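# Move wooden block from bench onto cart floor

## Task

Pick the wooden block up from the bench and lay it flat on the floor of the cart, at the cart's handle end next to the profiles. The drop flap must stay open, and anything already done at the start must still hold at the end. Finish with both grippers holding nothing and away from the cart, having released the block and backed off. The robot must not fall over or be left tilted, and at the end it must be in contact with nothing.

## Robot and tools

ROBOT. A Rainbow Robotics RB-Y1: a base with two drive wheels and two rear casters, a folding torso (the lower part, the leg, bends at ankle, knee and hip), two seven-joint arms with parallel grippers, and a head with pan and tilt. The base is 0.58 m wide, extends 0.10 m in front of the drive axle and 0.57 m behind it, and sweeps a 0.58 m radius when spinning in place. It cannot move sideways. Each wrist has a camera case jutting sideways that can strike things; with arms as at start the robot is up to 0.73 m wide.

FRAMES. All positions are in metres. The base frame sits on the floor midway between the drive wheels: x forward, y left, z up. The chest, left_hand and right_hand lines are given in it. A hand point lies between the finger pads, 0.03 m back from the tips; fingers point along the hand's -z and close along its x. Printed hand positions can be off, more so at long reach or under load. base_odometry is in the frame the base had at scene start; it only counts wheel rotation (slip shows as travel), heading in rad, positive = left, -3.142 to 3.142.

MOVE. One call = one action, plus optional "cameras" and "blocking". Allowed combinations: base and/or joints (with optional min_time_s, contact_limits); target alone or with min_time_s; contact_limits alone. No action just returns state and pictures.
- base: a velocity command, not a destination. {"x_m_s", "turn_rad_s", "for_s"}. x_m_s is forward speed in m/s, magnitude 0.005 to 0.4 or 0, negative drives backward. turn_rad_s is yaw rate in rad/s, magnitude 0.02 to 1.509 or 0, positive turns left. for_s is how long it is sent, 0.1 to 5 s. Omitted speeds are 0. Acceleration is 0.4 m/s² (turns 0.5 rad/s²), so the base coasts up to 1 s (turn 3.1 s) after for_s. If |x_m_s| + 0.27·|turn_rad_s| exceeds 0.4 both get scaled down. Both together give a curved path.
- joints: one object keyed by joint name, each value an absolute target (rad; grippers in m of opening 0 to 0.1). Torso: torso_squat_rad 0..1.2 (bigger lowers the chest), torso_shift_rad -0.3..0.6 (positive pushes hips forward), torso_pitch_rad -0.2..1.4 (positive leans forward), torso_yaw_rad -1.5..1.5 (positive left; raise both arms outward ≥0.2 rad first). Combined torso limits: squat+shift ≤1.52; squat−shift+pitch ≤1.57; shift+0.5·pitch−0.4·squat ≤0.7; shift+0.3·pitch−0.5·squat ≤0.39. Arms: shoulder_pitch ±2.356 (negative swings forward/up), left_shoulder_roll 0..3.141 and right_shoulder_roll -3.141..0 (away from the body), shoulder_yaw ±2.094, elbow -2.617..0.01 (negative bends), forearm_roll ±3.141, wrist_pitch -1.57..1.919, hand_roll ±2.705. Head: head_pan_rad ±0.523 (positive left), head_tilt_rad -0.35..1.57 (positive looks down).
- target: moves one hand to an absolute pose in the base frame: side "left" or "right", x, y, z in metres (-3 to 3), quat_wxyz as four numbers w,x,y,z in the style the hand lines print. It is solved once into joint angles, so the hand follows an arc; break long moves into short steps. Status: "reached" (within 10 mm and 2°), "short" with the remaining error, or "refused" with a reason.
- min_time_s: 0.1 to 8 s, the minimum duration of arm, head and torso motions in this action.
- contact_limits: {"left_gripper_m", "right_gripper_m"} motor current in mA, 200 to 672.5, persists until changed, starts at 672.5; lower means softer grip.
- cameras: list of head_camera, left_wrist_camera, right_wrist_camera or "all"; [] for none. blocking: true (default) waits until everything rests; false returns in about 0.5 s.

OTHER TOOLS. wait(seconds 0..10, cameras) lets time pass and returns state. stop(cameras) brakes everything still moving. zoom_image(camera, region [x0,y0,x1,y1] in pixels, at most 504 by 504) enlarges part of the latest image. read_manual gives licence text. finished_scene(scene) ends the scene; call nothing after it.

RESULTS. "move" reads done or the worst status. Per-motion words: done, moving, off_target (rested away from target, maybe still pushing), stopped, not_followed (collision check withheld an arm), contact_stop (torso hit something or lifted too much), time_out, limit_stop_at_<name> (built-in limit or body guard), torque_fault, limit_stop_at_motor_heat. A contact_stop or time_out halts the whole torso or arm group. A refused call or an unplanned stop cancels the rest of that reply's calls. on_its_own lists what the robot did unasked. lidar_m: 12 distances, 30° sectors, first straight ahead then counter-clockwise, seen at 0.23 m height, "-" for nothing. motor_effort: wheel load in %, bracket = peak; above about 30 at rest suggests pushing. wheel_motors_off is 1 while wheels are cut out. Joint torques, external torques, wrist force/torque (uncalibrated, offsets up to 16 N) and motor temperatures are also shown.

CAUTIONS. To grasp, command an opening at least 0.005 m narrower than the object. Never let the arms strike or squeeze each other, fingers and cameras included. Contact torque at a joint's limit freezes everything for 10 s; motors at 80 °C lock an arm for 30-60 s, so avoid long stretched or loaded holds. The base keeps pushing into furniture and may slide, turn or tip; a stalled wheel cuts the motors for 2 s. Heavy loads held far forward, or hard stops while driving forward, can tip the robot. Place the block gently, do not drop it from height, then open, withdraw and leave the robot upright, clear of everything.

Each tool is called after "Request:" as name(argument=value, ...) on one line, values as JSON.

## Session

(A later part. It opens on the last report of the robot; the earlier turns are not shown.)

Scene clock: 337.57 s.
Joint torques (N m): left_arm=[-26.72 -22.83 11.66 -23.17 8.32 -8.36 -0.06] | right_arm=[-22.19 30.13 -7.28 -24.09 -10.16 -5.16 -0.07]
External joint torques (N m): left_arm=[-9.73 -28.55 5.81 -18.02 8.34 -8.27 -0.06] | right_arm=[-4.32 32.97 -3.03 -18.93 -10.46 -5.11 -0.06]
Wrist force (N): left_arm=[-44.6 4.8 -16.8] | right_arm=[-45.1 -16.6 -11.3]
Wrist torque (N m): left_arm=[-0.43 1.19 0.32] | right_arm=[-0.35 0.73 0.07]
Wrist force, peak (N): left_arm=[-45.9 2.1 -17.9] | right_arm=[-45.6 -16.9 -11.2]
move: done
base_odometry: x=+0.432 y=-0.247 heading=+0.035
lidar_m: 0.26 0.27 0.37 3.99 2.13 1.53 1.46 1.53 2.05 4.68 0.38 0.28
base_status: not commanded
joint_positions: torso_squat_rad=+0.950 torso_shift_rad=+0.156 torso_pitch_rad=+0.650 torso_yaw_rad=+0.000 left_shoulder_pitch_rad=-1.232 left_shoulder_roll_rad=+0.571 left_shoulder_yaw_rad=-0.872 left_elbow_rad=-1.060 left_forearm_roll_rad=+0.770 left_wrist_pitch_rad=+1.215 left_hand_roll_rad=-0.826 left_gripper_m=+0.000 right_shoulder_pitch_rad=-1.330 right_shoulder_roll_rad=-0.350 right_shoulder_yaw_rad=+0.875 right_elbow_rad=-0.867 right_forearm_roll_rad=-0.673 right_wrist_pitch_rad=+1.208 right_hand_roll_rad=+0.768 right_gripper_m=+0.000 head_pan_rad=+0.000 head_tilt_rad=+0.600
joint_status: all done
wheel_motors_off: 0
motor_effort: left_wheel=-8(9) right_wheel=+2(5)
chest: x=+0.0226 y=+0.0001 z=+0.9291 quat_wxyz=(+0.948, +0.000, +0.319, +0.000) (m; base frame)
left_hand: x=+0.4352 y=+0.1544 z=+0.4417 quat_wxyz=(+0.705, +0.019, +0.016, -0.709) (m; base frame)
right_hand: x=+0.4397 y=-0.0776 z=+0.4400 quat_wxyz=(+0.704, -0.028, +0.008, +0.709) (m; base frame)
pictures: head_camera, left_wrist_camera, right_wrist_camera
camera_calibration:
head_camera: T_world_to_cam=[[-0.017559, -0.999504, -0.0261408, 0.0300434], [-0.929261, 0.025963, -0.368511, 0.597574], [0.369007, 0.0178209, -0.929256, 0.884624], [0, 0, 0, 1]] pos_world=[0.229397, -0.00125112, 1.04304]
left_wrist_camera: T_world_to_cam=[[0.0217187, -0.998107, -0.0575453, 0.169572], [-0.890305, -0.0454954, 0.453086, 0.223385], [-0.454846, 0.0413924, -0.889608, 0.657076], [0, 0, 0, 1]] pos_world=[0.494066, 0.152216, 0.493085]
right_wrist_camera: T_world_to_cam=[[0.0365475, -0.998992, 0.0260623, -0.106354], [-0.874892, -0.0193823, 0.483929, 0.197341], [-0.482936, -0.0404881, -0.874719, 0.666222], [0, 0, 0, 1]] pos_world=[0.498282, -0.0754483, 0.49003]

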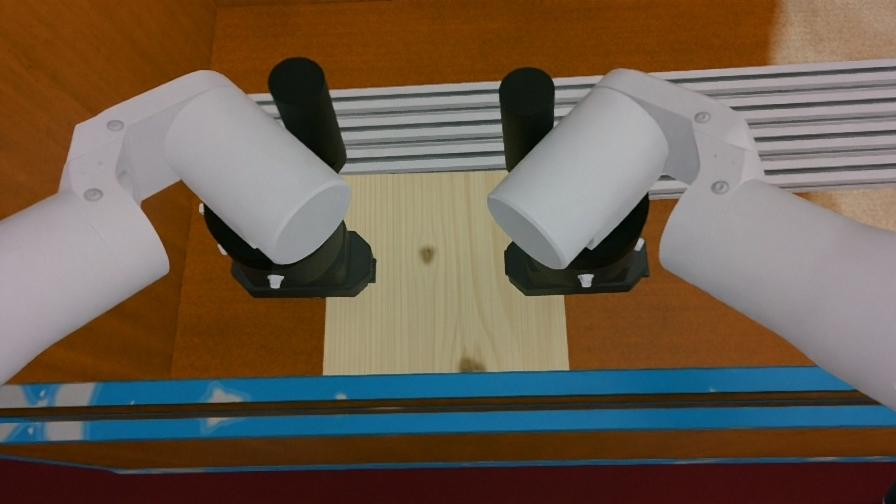

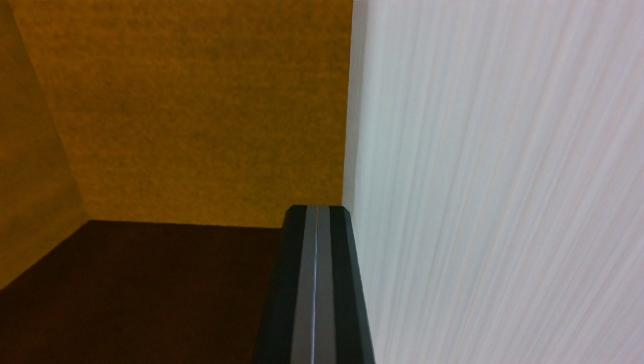

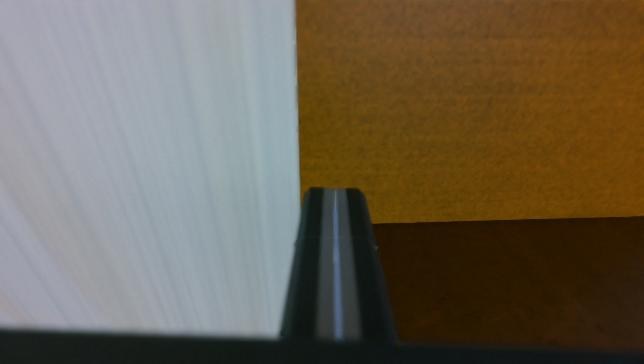

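Request:
move(base={"x_m_s": 0.02, "for_s": 0.3})

Request:
move(joints={"torso_squat_rad": 1.0, "torso_shift_rad": 0.1675}, min_time_s=1.5, cameras=["head_camera"])

Scene clock: 343.00 s.
Joint torques (N m): left_arm=[-26.96 -22.44 11.55 -23.26 8.18 -8.39 0.05] | right_arm=[-30.19 28.19 -7.29 -24.54 -7.49 -7.68 0.17]
External joint torques (N m): left_arm=[-9.98 -28.16 5.71 -18.11 8.21 -8.31 0.05] | right_arm=[-12.37 31.01 -3.06 -19.38 -7.78 -7.63 0.18]
Wrist force (N): left_arm=[-43.4 0.6 -17.6] | right_arm=[-43.4 -0.1 -17.3]
Wrist torque (N m): left_arm=[-0.31 1.21 0.02] | right_arm=[-0.02 0.76 -0.05]
Wrist force, peak (N): left_arm=[-45.7 4.1 -17.7] | right_arm=[-45.8 -16.8 -11.1]
move: done
base_odometry: x=+0.439 y=-0.246 heading=+0.035
lidar_m: 0.25 0.27 0.37 3.97 2.14 1.53 1.46 1.54 2.06 4.65 0.38 0.27
base_status: done (sent for 0.3 of 0.3 s)
joint_positions: torso_squat_rad=+0.950 torso_shift_rad=+0.156 torso_pitch_rad=+0.651 torso_yaw_rad=+0.000 left_shoulder_pitch_rad=-1.232 left_shoulder_roll_rad=+0.571 left_shoulder_yaw_rad=-0.872 left_elbow_rad=-1.060 left_forearm_roll_rad=+0.770 left_wrist_pitch_rad=+1.215 left_hand_roll_rad=-0.826 left_gripper_m=+0.000 right_shoulder_pitch_rad=-1.328 right_shoulder_roll_rad=-0.350 right_shoulder_yaw_rad=+0.875 right_elbow_rad=-0.867 right_forearm_roll_rad=-0.674 right_wrist_pitch_rad=+1.209 right_hand_roll_rad=+0.768 right_gripper_m=+0.000 head_pan_rad=+0.000 head_tilt_rad=+0.600
joint_status: not commanded
wheel_motors_off: 0
motor_effort: left_wheel=-1(11) right_wheel=-1(14)
chest: x=+0.0228 y=+0.0001 z=+0.9290 quat_wxyz=(+0.948, +0.000, +0.320, +0.000) (m; base frame)
left_hand: x=+0.4351 y=+0.1544 z=+0.4414 quat_wxyz=(+0.705, +0.019, +0.016, -0.709) (m; base frame)
right_hand: x=+0.4383 y=-0.0778 z=+0.4389 quat_wxyz=(+0.704, -0.027, +0.010, +0.709) (m; base frame)
pictures: none

Scene clock: 344.80 s.
Joint torques (N m): left_arm=[-26.77 -22.22 11.63 -23.29 8.17 -8.4 0] | right_arm=[-30 27.98 -6.85 -24.45 -7.39 -7.66 0.08]
External joint torques (N m): left_arm=[-9.79 -27.93 5.78 -18.15 8.2 -8.32 0] | right_arm=[-12.18 30.8 -2.62 -19.29 -7.69 -7.61 0.08]
Wrist force (N): left_arm=[-44.0 -0.2 -17.2] | right_arm=[-43.5 0.0 -18.1]
Wrist torque (N m): left_arm=[-0.29 1.18 0.09] | right_arm=[-0.02 0.74 -0.08]
Wrist force, peak (N): left_arm=[-44.2 0.5 -17.9] | right_arm=[-44.0 -0.3 -18.2]
move: done
base_odometry: x=+0.439 y=-0.246 heading=+0.035
lidar_m: 0.25 0.27 0.37 3.96 2.12 1.54 1.46 1.54 2.06 4.65 0.39 0.27
base_status: not commanded
joint_positions: torso_squat_rad=+1.000 torso_shift_rad=+0.168 torso_pitch_rad=+0.651 torso_yaw_rad=+0.000 left_shoulder_pitch_rad=-1.232 left_shoulder_roll_rad=+0.571 left_shoulder_yaw_rad=-0.872 left_elbow_rad=-1.060 left_forearm_roll_rad=+0.770 left_wrist_pitch_rad=+1.215 left_hand_roll_rad=-0.826 left_gripper_m=+0.000 right_shoulder_pitch_rad=-1.328 right_shoulder_roll_rad=-0.350 right_shoulder_yaw_rad=+0.875 right_elbow_rad=-0.867 right_forearm_roll_rad=-0.674 right_wrist_pitch_rad=+1.209 right_hand_roll_rad=+0.768 right_gripper_m=+0.000 head_pan_rad=+0.000 head_tilt_rad=+0.600
joint_status: all done
wheel_motors_off: 0
motor_effort: left_wheel=+0(1) right_wheel=+1(2)
chest: x=+0.0226 y=+0.0001 z=+0.8997 quat_wxyz=(+0.948, +0.000, +0.320, +0.000) (m; base frame)
left_hand: x=+0.4349 y=+0.1544 z=+0.4121 quat_wxyz=(+0.705, +0.019, +0.016, -0.709) (m; base frame)
right_hand: x=+0.4381 y=-0.0778 z=+0.4097 quat_wxyz=(+0.704, -0.027, +0.010, +0.709) (m; base frame)
pictures: head_camera
camera_calibration:
head_camera: T_world_to_cam=[[-0.0175703, -0.999504, -0.0261312, 0.0292651], [-0.929425, 0.025962, -0.368097, 0.586322], [0.368593, 0.0178194, -0.92942, 0.857473], [0, 0, 0, 1]] pos_world=[0.229398, -0.00125112, 1.01354]

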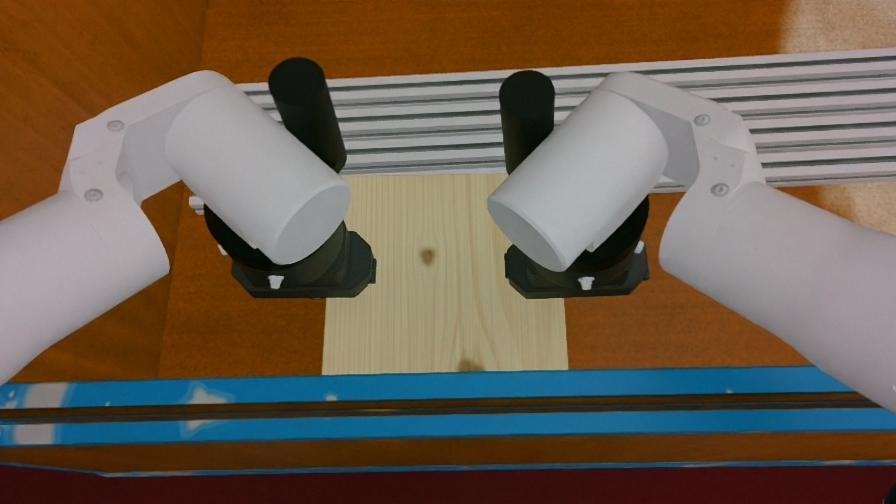

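Request:
move(joints={"torso_squat_rad": 1.05, "torso_shift_rad": 0.182}, min_time_s=1.5)

Request:
move(joints={"torso_squat_rad": 1.08, "torso_shift_rad": 0.192}, min_time_s=1.5, cameras=["all"])

Scene clock: 349.37 s.
Joint torques (N m): left_arm=[-26.95 -22.52 11.48 -23.21 8.12 -8.28 -0.04] | right_arm=[-29.86 27.99 -7.2 -24.55 -7.88 -7.08 0.09]
External joint torques (N m): left_arm=[-9.97 -28.23 5.63 -18.06 8.14 -8.2 -0.04] | right_arm=[-12.03 30.81 -2.97 -19.39 -8.18 -7.03 0.09]
Wrist force (N): left_arm=[-44.2 0.9 -18.4] | right_arm=[-43.6 -5.0 -16.0]
Wrist torque (N m): left_arm=[-0.22 1.18 0.10] | right_arm=[-0.15 0.77 -0.08]
Wrist force, peak (N): left_arm=[-44.4 0.6 -18.6] | right_arm=[-44.3 0.2 -17.7]
move: done
base_odometry: x=+0.439 y=-0.246 heading=+0.035
lidar_m: 0.26 0.27 0.38 3.95 2.14 1.53 1.47 1.53 2.07 4.64 0.37 0.27
base_status: not commanded
joint_positions: torso_squat_rad=+1.050 torso_shift_rad=+0.182 torso_pitch_rad=+0.650 torso_yaw_rad=+0.000 left_shoulder_pitch_rad=-1.232 left_shoulder_roll_rad=+0.571 left_shoulder_yaw_rad=-0.872 left_elbow_rad=-1.060 left_forearm_roll_rad=+0.770 left_wrist_pitch_rad=+1.215 left_hand_roll_rad=-0.826 left_gripper_m=+0.000 right_shoulder_pitch_rad=-1.328 right_shoulder_roll_rad=-0.350 right_shoulder_yaw_rad=+0.875 right_elbow_rad=-0.867 right_forearm_roll_rad=-0.674 right_wrist_pitch_rad=+1.209 right_hand_roll_rad=+0.768 right_gripper_m=+0.000 head_pan_rad=+0.000 head_tilt_rad=+0.600
joint_status: all done
wheel_motors_off: 0
motor_effort: left_wheel=+0(1) right_wheel=+1(2)
chest: x=+0.0225 y=+0.0001 z=+0.8693 quat_wxyz=(+0.948, +0.000, +0.320, +0.000) (m; base frame)
left_hand: x=+0.4349 y=+0.1544 z=+0.3819 quat_wxyz=(+0.705, +0.019, +0.016, -0.709) (m; base frame)
right_hand: x=+0.4382 y=-0.0778 z=+0.3794 quat_wxyz=(+0.704, -0.027, +0.009, +0.709) (m; base frame)
pictures: none

Scene clock: 351.17 s.
Joint torques (N m): left_arm=[-22.93 -26.29 10.01 -23.43 9 -10.59 0] | right_arm=[-19.06 28.92 -6.54 -20.02 -8.57 -8.56 -0.05]
External joint torques (N m): left_arm=[-5.87 -32.05 4.13 -18.29 9.03 -10.5 0] | right_arm=[-1.14 31.77 -2.28 -14.85 -8.87 -8.5 -0.05]
Wrist force (N): left_arm=[-53.4 -3.4 9.4] | right_arm=[-51.7 -1.9 22.1]
Wrist torque (N m): left_arm=[-0.56 1.10 0.20] | right_arm=[-0.07 0.45 0.25]
Wrist force, peak (N): left_arm=[-53.9 -4.1 9.1] | right_arm=[-52.2 -1.5 22.7]
move: done
base_odometry: x=+0.439 y=-0.246 heading=+0.035
lidar_m: 0.25 0.26 0.36 3.95 2.13 1.53 1.47 1.54 2.06 4.66 0.39 0.27
base_status: not commanded
joint_positions: torso_squat_rad=+1.080 torso_shift_rad=+0.191 torso_pitch_rad=+0.648 torso_yaw_rad=+0.000 left_shoulder_pitch_rad=-1.233 left_shoulder_roll_rad=+0.572 left_shoulder_yaw_rad=-0.871 left_elbow_rad=-1.060 left_forearm_roll_rad=+0.770 left_wrist_pitch_rad=+1.215 left_hand_roll_rad=-0.826 left_gripper_m=-0.001 right_shoulder_pitch_rad=-1.331 right_shoulder_roll_rad=-0.350 right_shoulder_yaw_rad=+0.874 right_elbow_rad=-0.868 right_forearm_roll_rad=-0.674 right_wrist_pitch_rad=+1.209 right_hand_roll_rad=+0.768 right_gripper_m=+0.000 head_pan_rad=+0.000 head_tilt_rad=+0.600
joint_status: all done
wheel_motors_off: 0
motor_effort: left_wheel=+0(3) right_wheel=-3(3)
chest: x=+0.0215 y=+0.0001 z=+0.8510 quat_wxyz=(+0.948, +0.000, +0.318, +0.000) (m; base frame)
left_hand: x=+0.4358 y=+0.1550 z=+0.3650 quat_wxyz=(+0.705, +0.020, +0.015, -0.709) (m; base frame)
right_hand: x=+0.4398 y=-0.0770 z=+0.3634 quat_wxyz=(+0.704, -0.029, +0.007, +0.710) (m; base frame)
pictures: head_camera, left_wrist_camera, right_wrist_camera
camera_calibration:
head_camera: T_world_to_cam=[[-0.0175032, -0.999504, -0.0261757, 0.0280127], [-0.928478, 0.0259617, -0.37048, 0.569486], [0.370976, 0.0178189, -0.928472, 0.811781], [0, 0, 0, 1]] pos_world=[0.228094, -0.00125112, 0.965432]
left_wrist_camera: T_world_to_cam=[[0.022459, -0.998044, -0.0583367, 0.165608], [-0.89163, -0.0463896, 0.450382, 0.260391], [-0.452207, 0.0418996, -0.890928, 0.588259], [0, 0, 0, 1]] pos_world=[0.494468, 0.152716, 0.416482]
right_wrist_camera: T_world_to_cam=[[0.0371773, -0.998988, 0.0253244, -0.103669], [-0.876008, -0.0203853, 0.481866, 0.235672], [-0.480862, -0.0400988, -0.875879, 0.598903], [0, 0, 0, 1]] pos_world=[0.498294, -0.0747441, 0.41363]

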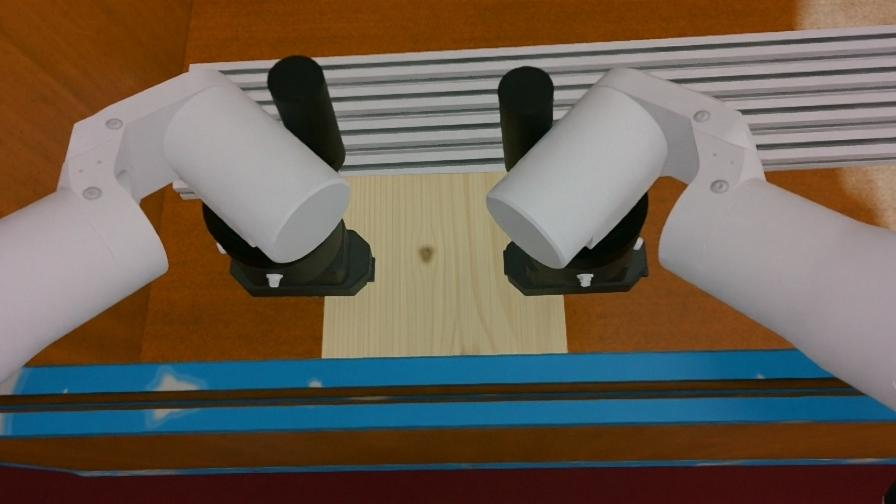

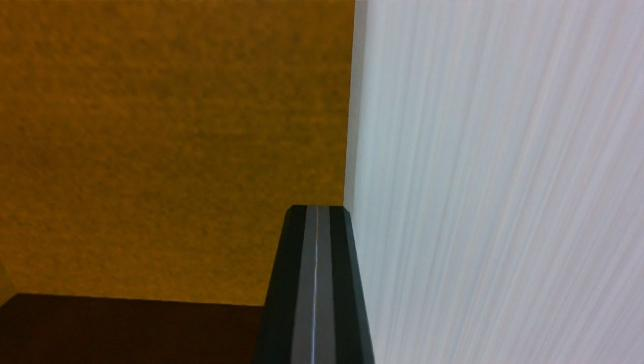

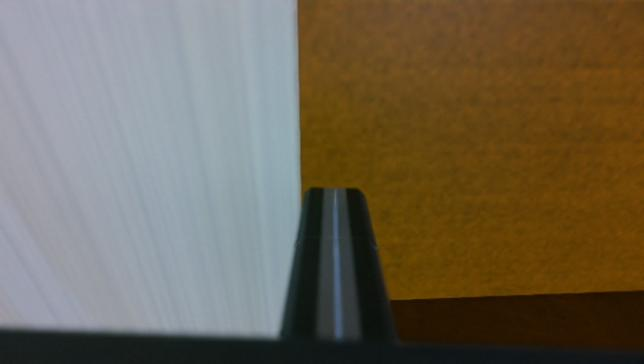

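Request:
zoom_image(camera="head_camera", region=[330, 120, 510, 240])

Request:
zoom_image(camera="head_camera", region=[140, 130, 400, 380])

Scaled by 2.800 from the camera's 896x504 image, which has a finer 1280x720 frame.

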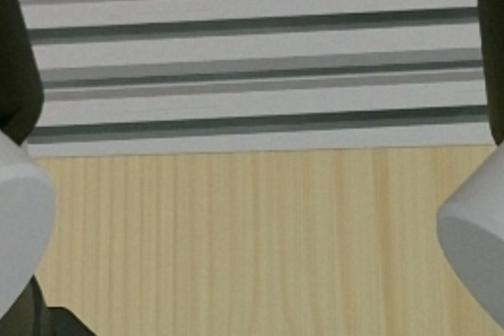

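Scaled by 1.938 from the camera's 896x504 image, which has a finer 1280x720 frame.

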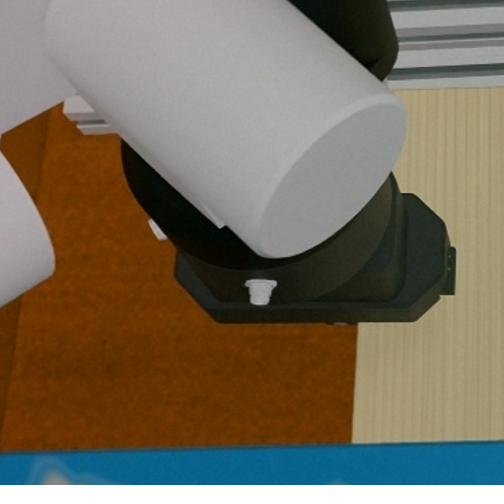

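Request:
move(joints={"torso_squat_rad": 1.073, "torso_shift_rad": 0.189}, min_time_s=0.5)

Request:
move(joints={"left_shoulder_pitch_rad": -1.2095, "left_shoulder_roll_rad": 0.608, "left_shoulder_yaw_rad": -0.8565, "left_elbow_rad": -1.0795, "left_forearm_roll_rad": 0.7915, "left_wrist_pitch_rad": 1.1975, "left_hand_roll_rad": -0.857, "right_shoulder_pitch_rad": -1.282, "right_shoulder_roll_rad": -0.425, "right_shoulder_yaw_rad": 0.855, "right_elbow_rad": -0.942, "right_forearm_roll_rad": -0.695, "right_wrist_pitch_rad": 1.207, "right_hand_roll_rad": 0.789}, min_time_s=1.5, cameras=["all"])

Scene clock: 362.60 s.
Joint torques (N m): left_arm=[-25.35 -24.74 10.1 -23.6 8.89 -8.6 0] | right_arm=[-22.93 28.88 -6.24 -22.89 -8.98 -6.44 0.05]
External joint torques (N m): left_arm=[-8.36 -30.47 4.25 -18.45 8.92 -8.51 0] | right_arm=[-5.07 31.71 -1.99 -17.72 -9.28 -6.39 0.06]
Wrist force (N): left_arm=[-45.0 3.2 -17.7] | right_arm=[-44.7 -8.6 -11.8]
Wrist torque (N m): left_arm=[-0.19 1.33 0.25] | right_arm=[-0.39 0.64 0.12]
Wrist force, peak (N): left_arm=[-54.2 -4.7 9.5] | right_arm=[-52.6 -1.4 22.6]
move: done
base_odometry: x=+0.439 y=-0.246 heading=+0.035
lidar_m: 0.26 0.27 0.38 3.96 2.12 1.53 1.46 1.53 2.06 4.64 0.39 0.27
base_status: not commanded
joint_positions: torso_squat_rad=+1.073 torso_shift_rad=+0.189 torso_pitch_rad=+0.650 torso_yaw_rad=+0.000 left_shoulder_pitch_rad=-1.232 left_shoulder_roll_rad=+0.571 left_shoulder_yaw_rad=-0.871 left_elbow_rad=-1.060 left_forearm_roll_rad=+0.770 left_wrist_pitch_rad=+1.215 left_hand_roll_rad=-0.826 left_gripper_m=+0.000 right_shoulder_pitch_rad=-1.330 right_shoulder_roll_rad=-0.350 right_shoulder_yaw_rad=+0.874 right_elbow_rad=-0.868 right_forearm_roll_rad=-0.674 right_wrist_pitch_rad=+1.209 right_hand_roll_rad=+0.768 right_gripper_m=+0.000 head_pan_rad=+0.000 head_tilt_rad=+0.600
joint_status: all done
wheel_motors_off: 0
motor_effort: left_wheel=-1(1) right_wheel=-3(4)
chest: x=+0.0222 y=+0.0001 z=+0.8550 quat_wxyz=(+0.948, +0.000, +0.319, +0.000) (m; base frame)
left_hand: x=+0.4350 y=+0.1547 z=+0.3678 quat_wxyz=(+0.705, +0.019, +0.016, -0.709) (m; base frame)
right_hand: x=+0.4389 y=-0.0774 z=+0.3659 quat_wxyz=(+0.704, -0.028, +0.008, +0.709) (m; base frame)
pictures: none

Scene clock: 364.40 s.
Joint torques (N m): left_arm=[-14.04 5.93 7.78 -6.08 0.29 -0.54 -0.35] | right_arm=[-15.81 -5.03 -6.95 -6.31 -0.05 -0.2 0.11]
External joint torques (N m): left_arm=[2.66 -0.46 1.78 -1.01 0.3 -0.43 -0.35] | right_arm=[1.53 -1.13 -2.32 -1.17 -0.33 -0.14 0.11]
Wrist force (N): left_arm=[1.6 0.2 -7.8] | right_arm=[-0.1 1.7 -4.9]
Wrist torque (N m): left_arm=[-0.19 0.27 0.18] | right_arm=[-0.21 0.08 -0.10]
Wrist force, peak (N): left_arm=[-46.1 3.4 -17.5] | right_arm=[-45.3 -10.1 -10.6]
move: done
base_odometry: x=+0.439 y=-0.246 heading=+0.035
lidar_m: 0.26 0.27 0.38 3.96 2.14 1.53 1.46 1.54 2.06 4.64 0.39 0.28
base_status: not commanded
joint_positions: torso_squat_rad=+1.073 torso_shift_rad=+0.189 torso_pitch_rad=+0.650 torso_yaw_rad=+0.000 left_shoulder_pitch_rad=-1.210 left_shoulder_roll_rad=+0.608 left_shoulder_yaw_rad=-0.857 left_elbow_rad=-1.079 left_forearm_roll_rad=+0.791 left_wrist_pitch_rad=+1.198 left_hand_roll_rad=-0.857 left_gripper_m=+0.000 right_shoulder_pitch_rad=-1.282 right_shoulder_roll_rad=-0.425 right_shoulder_yaw_rad=+0.855 right_elbow_rad=-0.942 right_forearm_roll_rad=-0.695 right_wrist_pitch_rad=+1.207 right_hand_roll_rad=+0.789 right_gripper_m=+0.000 head_pan_rad=+0.000 head_tilt_rad=+0.600
joint_status: all done
wheel_motors_off: 0
motor_effort: left_wheel=-1(2) right_wheel=-1(5)
chest: x=+0.0221 y=+0.0001 z=+0.8551 quat_wxyz=(+0.948, +0.000, +0.319, +0.000) (m; base frame)
left_hand: x=+0.4352 y=+0.1687 z=+0.3675 quat_wxyz=(+0.705, +0.015, +0.011, -0.709) (m; base frame)
right_hand: x=+0.4381 y=-0.1034 z=+0.3641 quat_wxyz=(+0.708, -0.022, +0.006, +0.706) (m; base frame)
pictures: head_camera, left_wrist_camera, right_wrist_camera
camera_calibration:
head_camera: T_world_to_cam=[[-0.0175553, -0.999504, -0.0261394, 0.0280979], [-0.929261, 0.025959, -0.368511, 0.56984], [0.369007, 0.017821, -0.929256, 0.816043], [0, 0, 0, 1]] pos_world=[0.228897, -0.00125113, 0.96904]
left_wrist_camera: T_world_to_cam=[[0.0205755, -0.998788, -0.0447108, 0.175371], [-0.890859, -0.0386144, 0.452635, 0.256909], [-0.453813, 0.0305179, -0.890574, 0.592109], [0, 0, 0, 1]] pos_world=[0.493968, 0.167009, 0.418872]
right_wrist_camera: T_world_to_cam=[[0.0266154, -0.999552, 0.013713, -0.121268], [-0.872464, -0.016531, 0.488399, 0.229805], [-0.487954, -0.024963, -0.872513, 0.601086], [0, 0, 0, 1]] pos_world=[0.497026, -0.10241, 0.413882]

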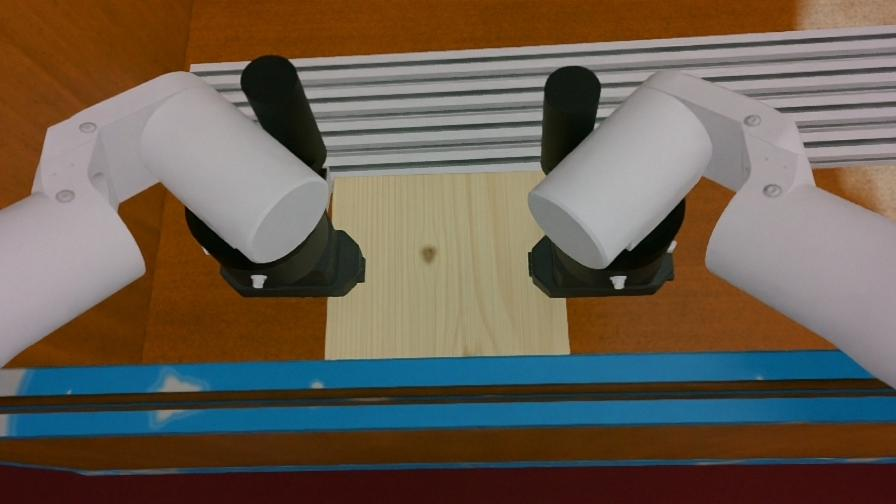

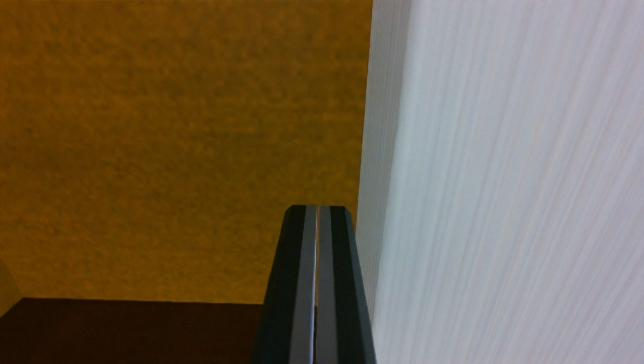

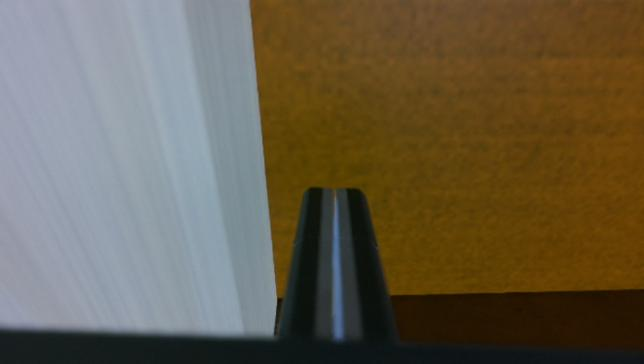

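Request:
move(joints={"torso_squat_rad": 0.8, "torso_shift_rad": 0.13}, min_time_s=1.5)

Request:
move(joints={"torso_squat_rad": 0.1, "torso_shift_rad": 0.09}, cameras=["head_camera"])

Scene clock: 368.50 s.
Joint torques (N m): left_arm=[-14.79 5.65 7.59 -5.59 0.13 -0.49 -0.27] | right_arm=[-17.05 -4.71 -6.33 -6.19 -0.17 -0.03 0.29]
External joint torques (N m): left_arm=[1.92 -0.73 1.59 -0.52 0.14 -0.38 -0.27] | right_arm=[0.29 -0.81 -1.7 -1.04 -0.45 0.04 0.29]
Wrist force (N): left_arm=[1.4 -0.6 -7.1] | right_arm=[0.2 1.7 -4.8]
Wrist torque (N m): left_arm=[-0.05 0.23 0.19] | right_arm=[-0.21 0.12 -0.12]
Wrist force, peak (N): left_arm=[1.4 -0.3 -8.6] | right_arm=[0.0 2.8 -4.9]
move: done
base_odometry: x=+0.439 y=-0.246 heading=+0.035
lidar_m: 0.26 0.26 0.38 3.96 2.14 1.54 1.46 1.54 2.06 4.64 0.38 0.28
base_status: not commanded
joint_positions: torso_squat_rad=+0.800 torso_shift_rad=+0.130 torso_pitch_rad=+0.650 torso_yaw_rad=+0.000 left_shoulder_pitch_rad=-1.210 left_shoulder_roll_rad=+0.608 left_shoulder_yaw_rad=-0.857 left_elbow_rad=-1.079 left_forearm_roll_rad=+0.791 left_wrist_pitch_rad=+1.198 left_hand_roll_rad=-0.857 left_gripper_m=+0.000 right_shoulder_pitch_rad=-1.282 right_shoulder_roll_rad=-0.425 right_shoulder_yaw_rad=+0.855 right_elbow_rad=-0.942 right_forearm_roll_rad=-0.695 right_wrist_pitch_rad=+1.207 right_hand_roll_rad=+0.789 right_gripper_m=+0.000 head_pan_rad=+0.000 head_tilt_rad=+0.600
joint_status: all done
wheel_motors_off: 0
motor_effort: left_wheel=+1(2) right_wheel=+0(3)
chest: x=+0.0224 y=+0.0001 z=+1.0104 quat_wxyz=(+0.948, +0.000, +0.319, +0.000) (m; base frame)
left_hand: x=+0.4356 y=+0.1687 z=+0.5228 quat_wxyz=(+0.705, +0.015, +0.011, -0.709) (m; base frame)
right_hand: x=+0.4385 y=-0.1034 z=+0.5195 quat_wxyz=(+0.708, -0.022, +0.006, +0.706) (m; base frame)
pictures: none

Scene clock: 371.63 s.
Joint torques (N m): left_arm=[-15.05 5.65 7.92 -5.71 0.06 -0.47 -0.31] | right_arm=[-17.6 -4.91 -6.2 -6.12 0.06 -0.17 0.21]
External joint torques (N m): left_arm=[1.66 -0.74 1.93 -0.64 0.07 -0.37 -0.31] | right_arm=[-0.26 -1.02 -1.57 -0.97 -0.22 -0.1 0.21]
Wrist force (N): left_arm=[2.2 -0.5 -7.6] | right_arm=[0.0 2.3 -4.7]
Wrist torque (N m): left_arm=[-0.12 0.36 0.20] | right_arm=[-0.28 0.12 -0.09]
Wrist force, peak (N): left_arm=[1.2 0.2 -8.6] | right_arm=[0.3 2.0 -5.3]
move: done
base_odometry: x=+0.438 y=-0.246 heading=+0.035
lidar_m: 0.25 0.27 0.37 3.97 2.12 1.53 1.47 1.54 2.06 4.66 0.39 0.27
base_status: not commanded
joint_positions: torso_squat_rad=+0.100 torso_shift_rad=+0.090 torso_pitch_rad=+0.650 torso_yaw_rad=+0.000 left_shoulder_pitch_rad=-1.210 left_shoulder_roll_rad=+0.608 left_shoulder_yaw_rad=-0.857 left_elbow_rad=-1.079 left_forearm_roll_rad=+0.791 left_wrist_pitch_rad=+1.198 left_hand_roll_rad=-0.857 left_gripper_m=+0.000 right_shoulder_pitch_rad=-1.282 right_shoulder_roll_rad=-0.425 right_shoulder_yaw_rad=+0.855 right_elbow_rad=-0.942 right_forearm_roll_rad=-0.695 right_wrist_pitch_rad=+1.207 right_hand_roll_rad=+0.789 right_gripper_m=+0.000 head_pan_rad=+0.000 head_tilt_rad=+0.600
joint_status: all done
wheel_motors_off: 0
motor_effort: left_wheel=+1(2) right_wheel=+1(2)
chest: x=+0.0219 y=+0.0001 z=+1.2205 quat_wxyz=(+0.948, +0.000, +0.319, +0.000) (m; base frame)
left_hand: x=+0.4349 y=+0.1688 z=+0.7328 quat_wxyz=(+0.705, +0.015, +0.011, -0.709) (m; base frame)
right_hand: x=+0.4378 y=-0.1034 z=+0.7295 quat_wxyz=(+0.708, -0.022, +0.006, +0.706) (m; base frame)
pictures: head_camera
camera_calibration:
head_camera: T_world_to_cam=[[-0.0175563, -0.999504, -0.026141, 0.0377481], [-0.929226, 0.0259622, -0.368598, 0.704413], [0.369094, 0.0178197, -0.929221, 1.1556], [0, 0, 0, 1]] pos_world=[0.228697, -0.00115112, 1.33444]

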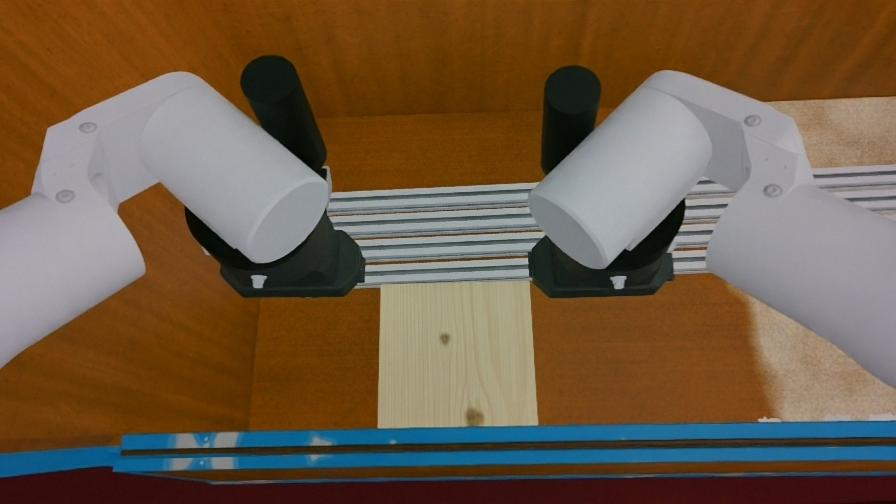

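Request:
move(base={"x_m_s": -0.25, "for_s": 1.8}, joints={"head_tilt_rad": 0.4}, cameras=["head_camera"])

Request:
zoom_image(camera="head_camera", region=[250, 0, 600, 250])

Scene clock: 375.60 s.
Joint torques (N m): left_arm=[-15.12 5.44 7.79 -5.87 0.04 -0.49 -0.38] | right_arm=[-17.76 -4.31 -6.08 -5.96 0.11 -0.05 0.32]
External joint torques (N m): left_arm=[1.58 -0.95 1.8 -0.81 0.05 -0.38 -0.38] | right_arm=[-0.41 -0.41 -1.45 -0.81 -0.17 0.01 0.32]
Wrist force (N): left_arm=[1.3 -0.3 -7.7] | right_arm=[-0.1 2.3 -5.5]
Wrist torque (N m): left_arm=[-0.04 0.23 0.17] | right_arm=[-0.27 0.09 -0.14]
Wrist force, peak (N): left_arm=[0.6 0.4 -8.4] | right_arm=[-0.1 2.3 -5.5]
move: done
base_odometry: x=-0.011 y=-0.262 heading=+0.036
lidar_m: 0.71 0.74 1.82 4.30 1.48 1.05 1.00 1.07 1.44 3.70 1.03 0.74
base_status: done (sent for 1.8 of 1.8 s)
joint_positions: torso_squat_rad=+0.100 torso_shift_rad=+0.090 torso_pitch_rad=+0.650 torso_yaw_rad=+0.000 left_shoulder_pitch_rad=-1.210 left_shoulder_roll_rad=+0.608 left_shoulder_yaw_rad=-0.857 left_elbow_rad=-1.079 left_forearm_roll_rad=+0.791 left_wrist_pitch_rad=+1.198 left_hand_roll_rad=-0.857 left_gripper_m=+0.000 right_shoulder_pitch_rad=-1.282 right_shoulder_roll_rad=-0.425 right_shoulder_yaw_rad=+0.855 right_elbow_rad=-0.942 right_forearm_roll_rad=-0.695 right_wrist_pitch_rad=+1.207 right_hand_roll_rad=+0.789 right_gripper_m=+0.000 head_pan_rad=+0.000 head_tilt_rad=+0.400
joint_status: all done
wheel_motors_off: 0
motor_effort: left_wheel=+7(44) right_wheel=-6(17)
chest: x=+0.0218 y=+0.0001 z=+1.2205 quat_wxyz=(+0.948, +0.000, +0.319, +0.000) (m; base frame)
left_hand: x=+0.4349 y=+0.1688 z=+0.7329 quat_wxyz=(+0.705, +0.015, +0.011, -0.709) (m; base frame)
right_hand: x=+0.4378 y=-0.1034 z=+0.7296 quat_wxyz=(+0.708, -0.022, +0.006, +0.706) (m; base frame)
pictures: head_camera
camera_calibration:
head_camera: T_world_to_cam=[[-0.0120078, -0.999504, -0.0291093, 0.0409139], [-0.837423, 0.0259604, -0.545938, 0.931968], [0.546423, 0.0178213, -0.837319, 1.00164], [0, 0, 0, 1]] pos_world=[0.233624, -0.00115113, 1.34868]

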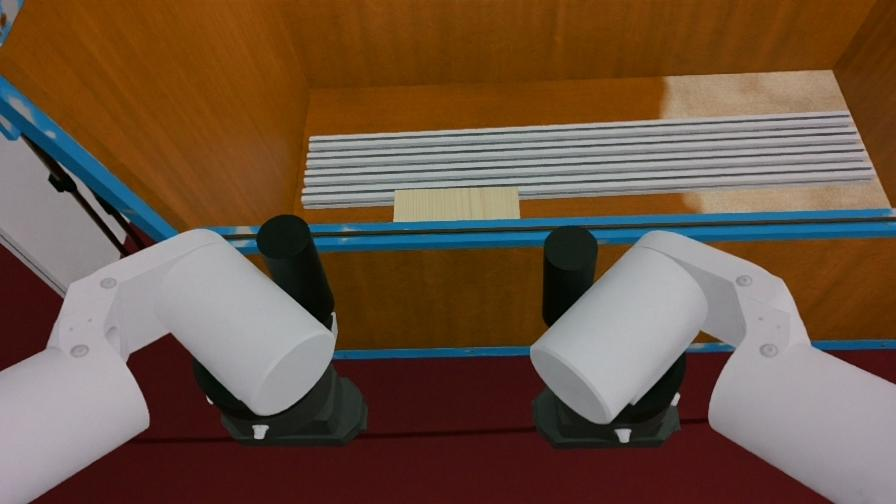

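Scaled by 1.440 from the camera's 896x504 image, which has a finer 1280x720 frame.

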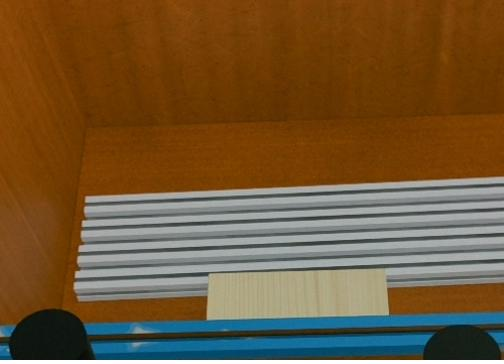

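Request:
finished_scene(scene=1)

The scene is finished: the task was done.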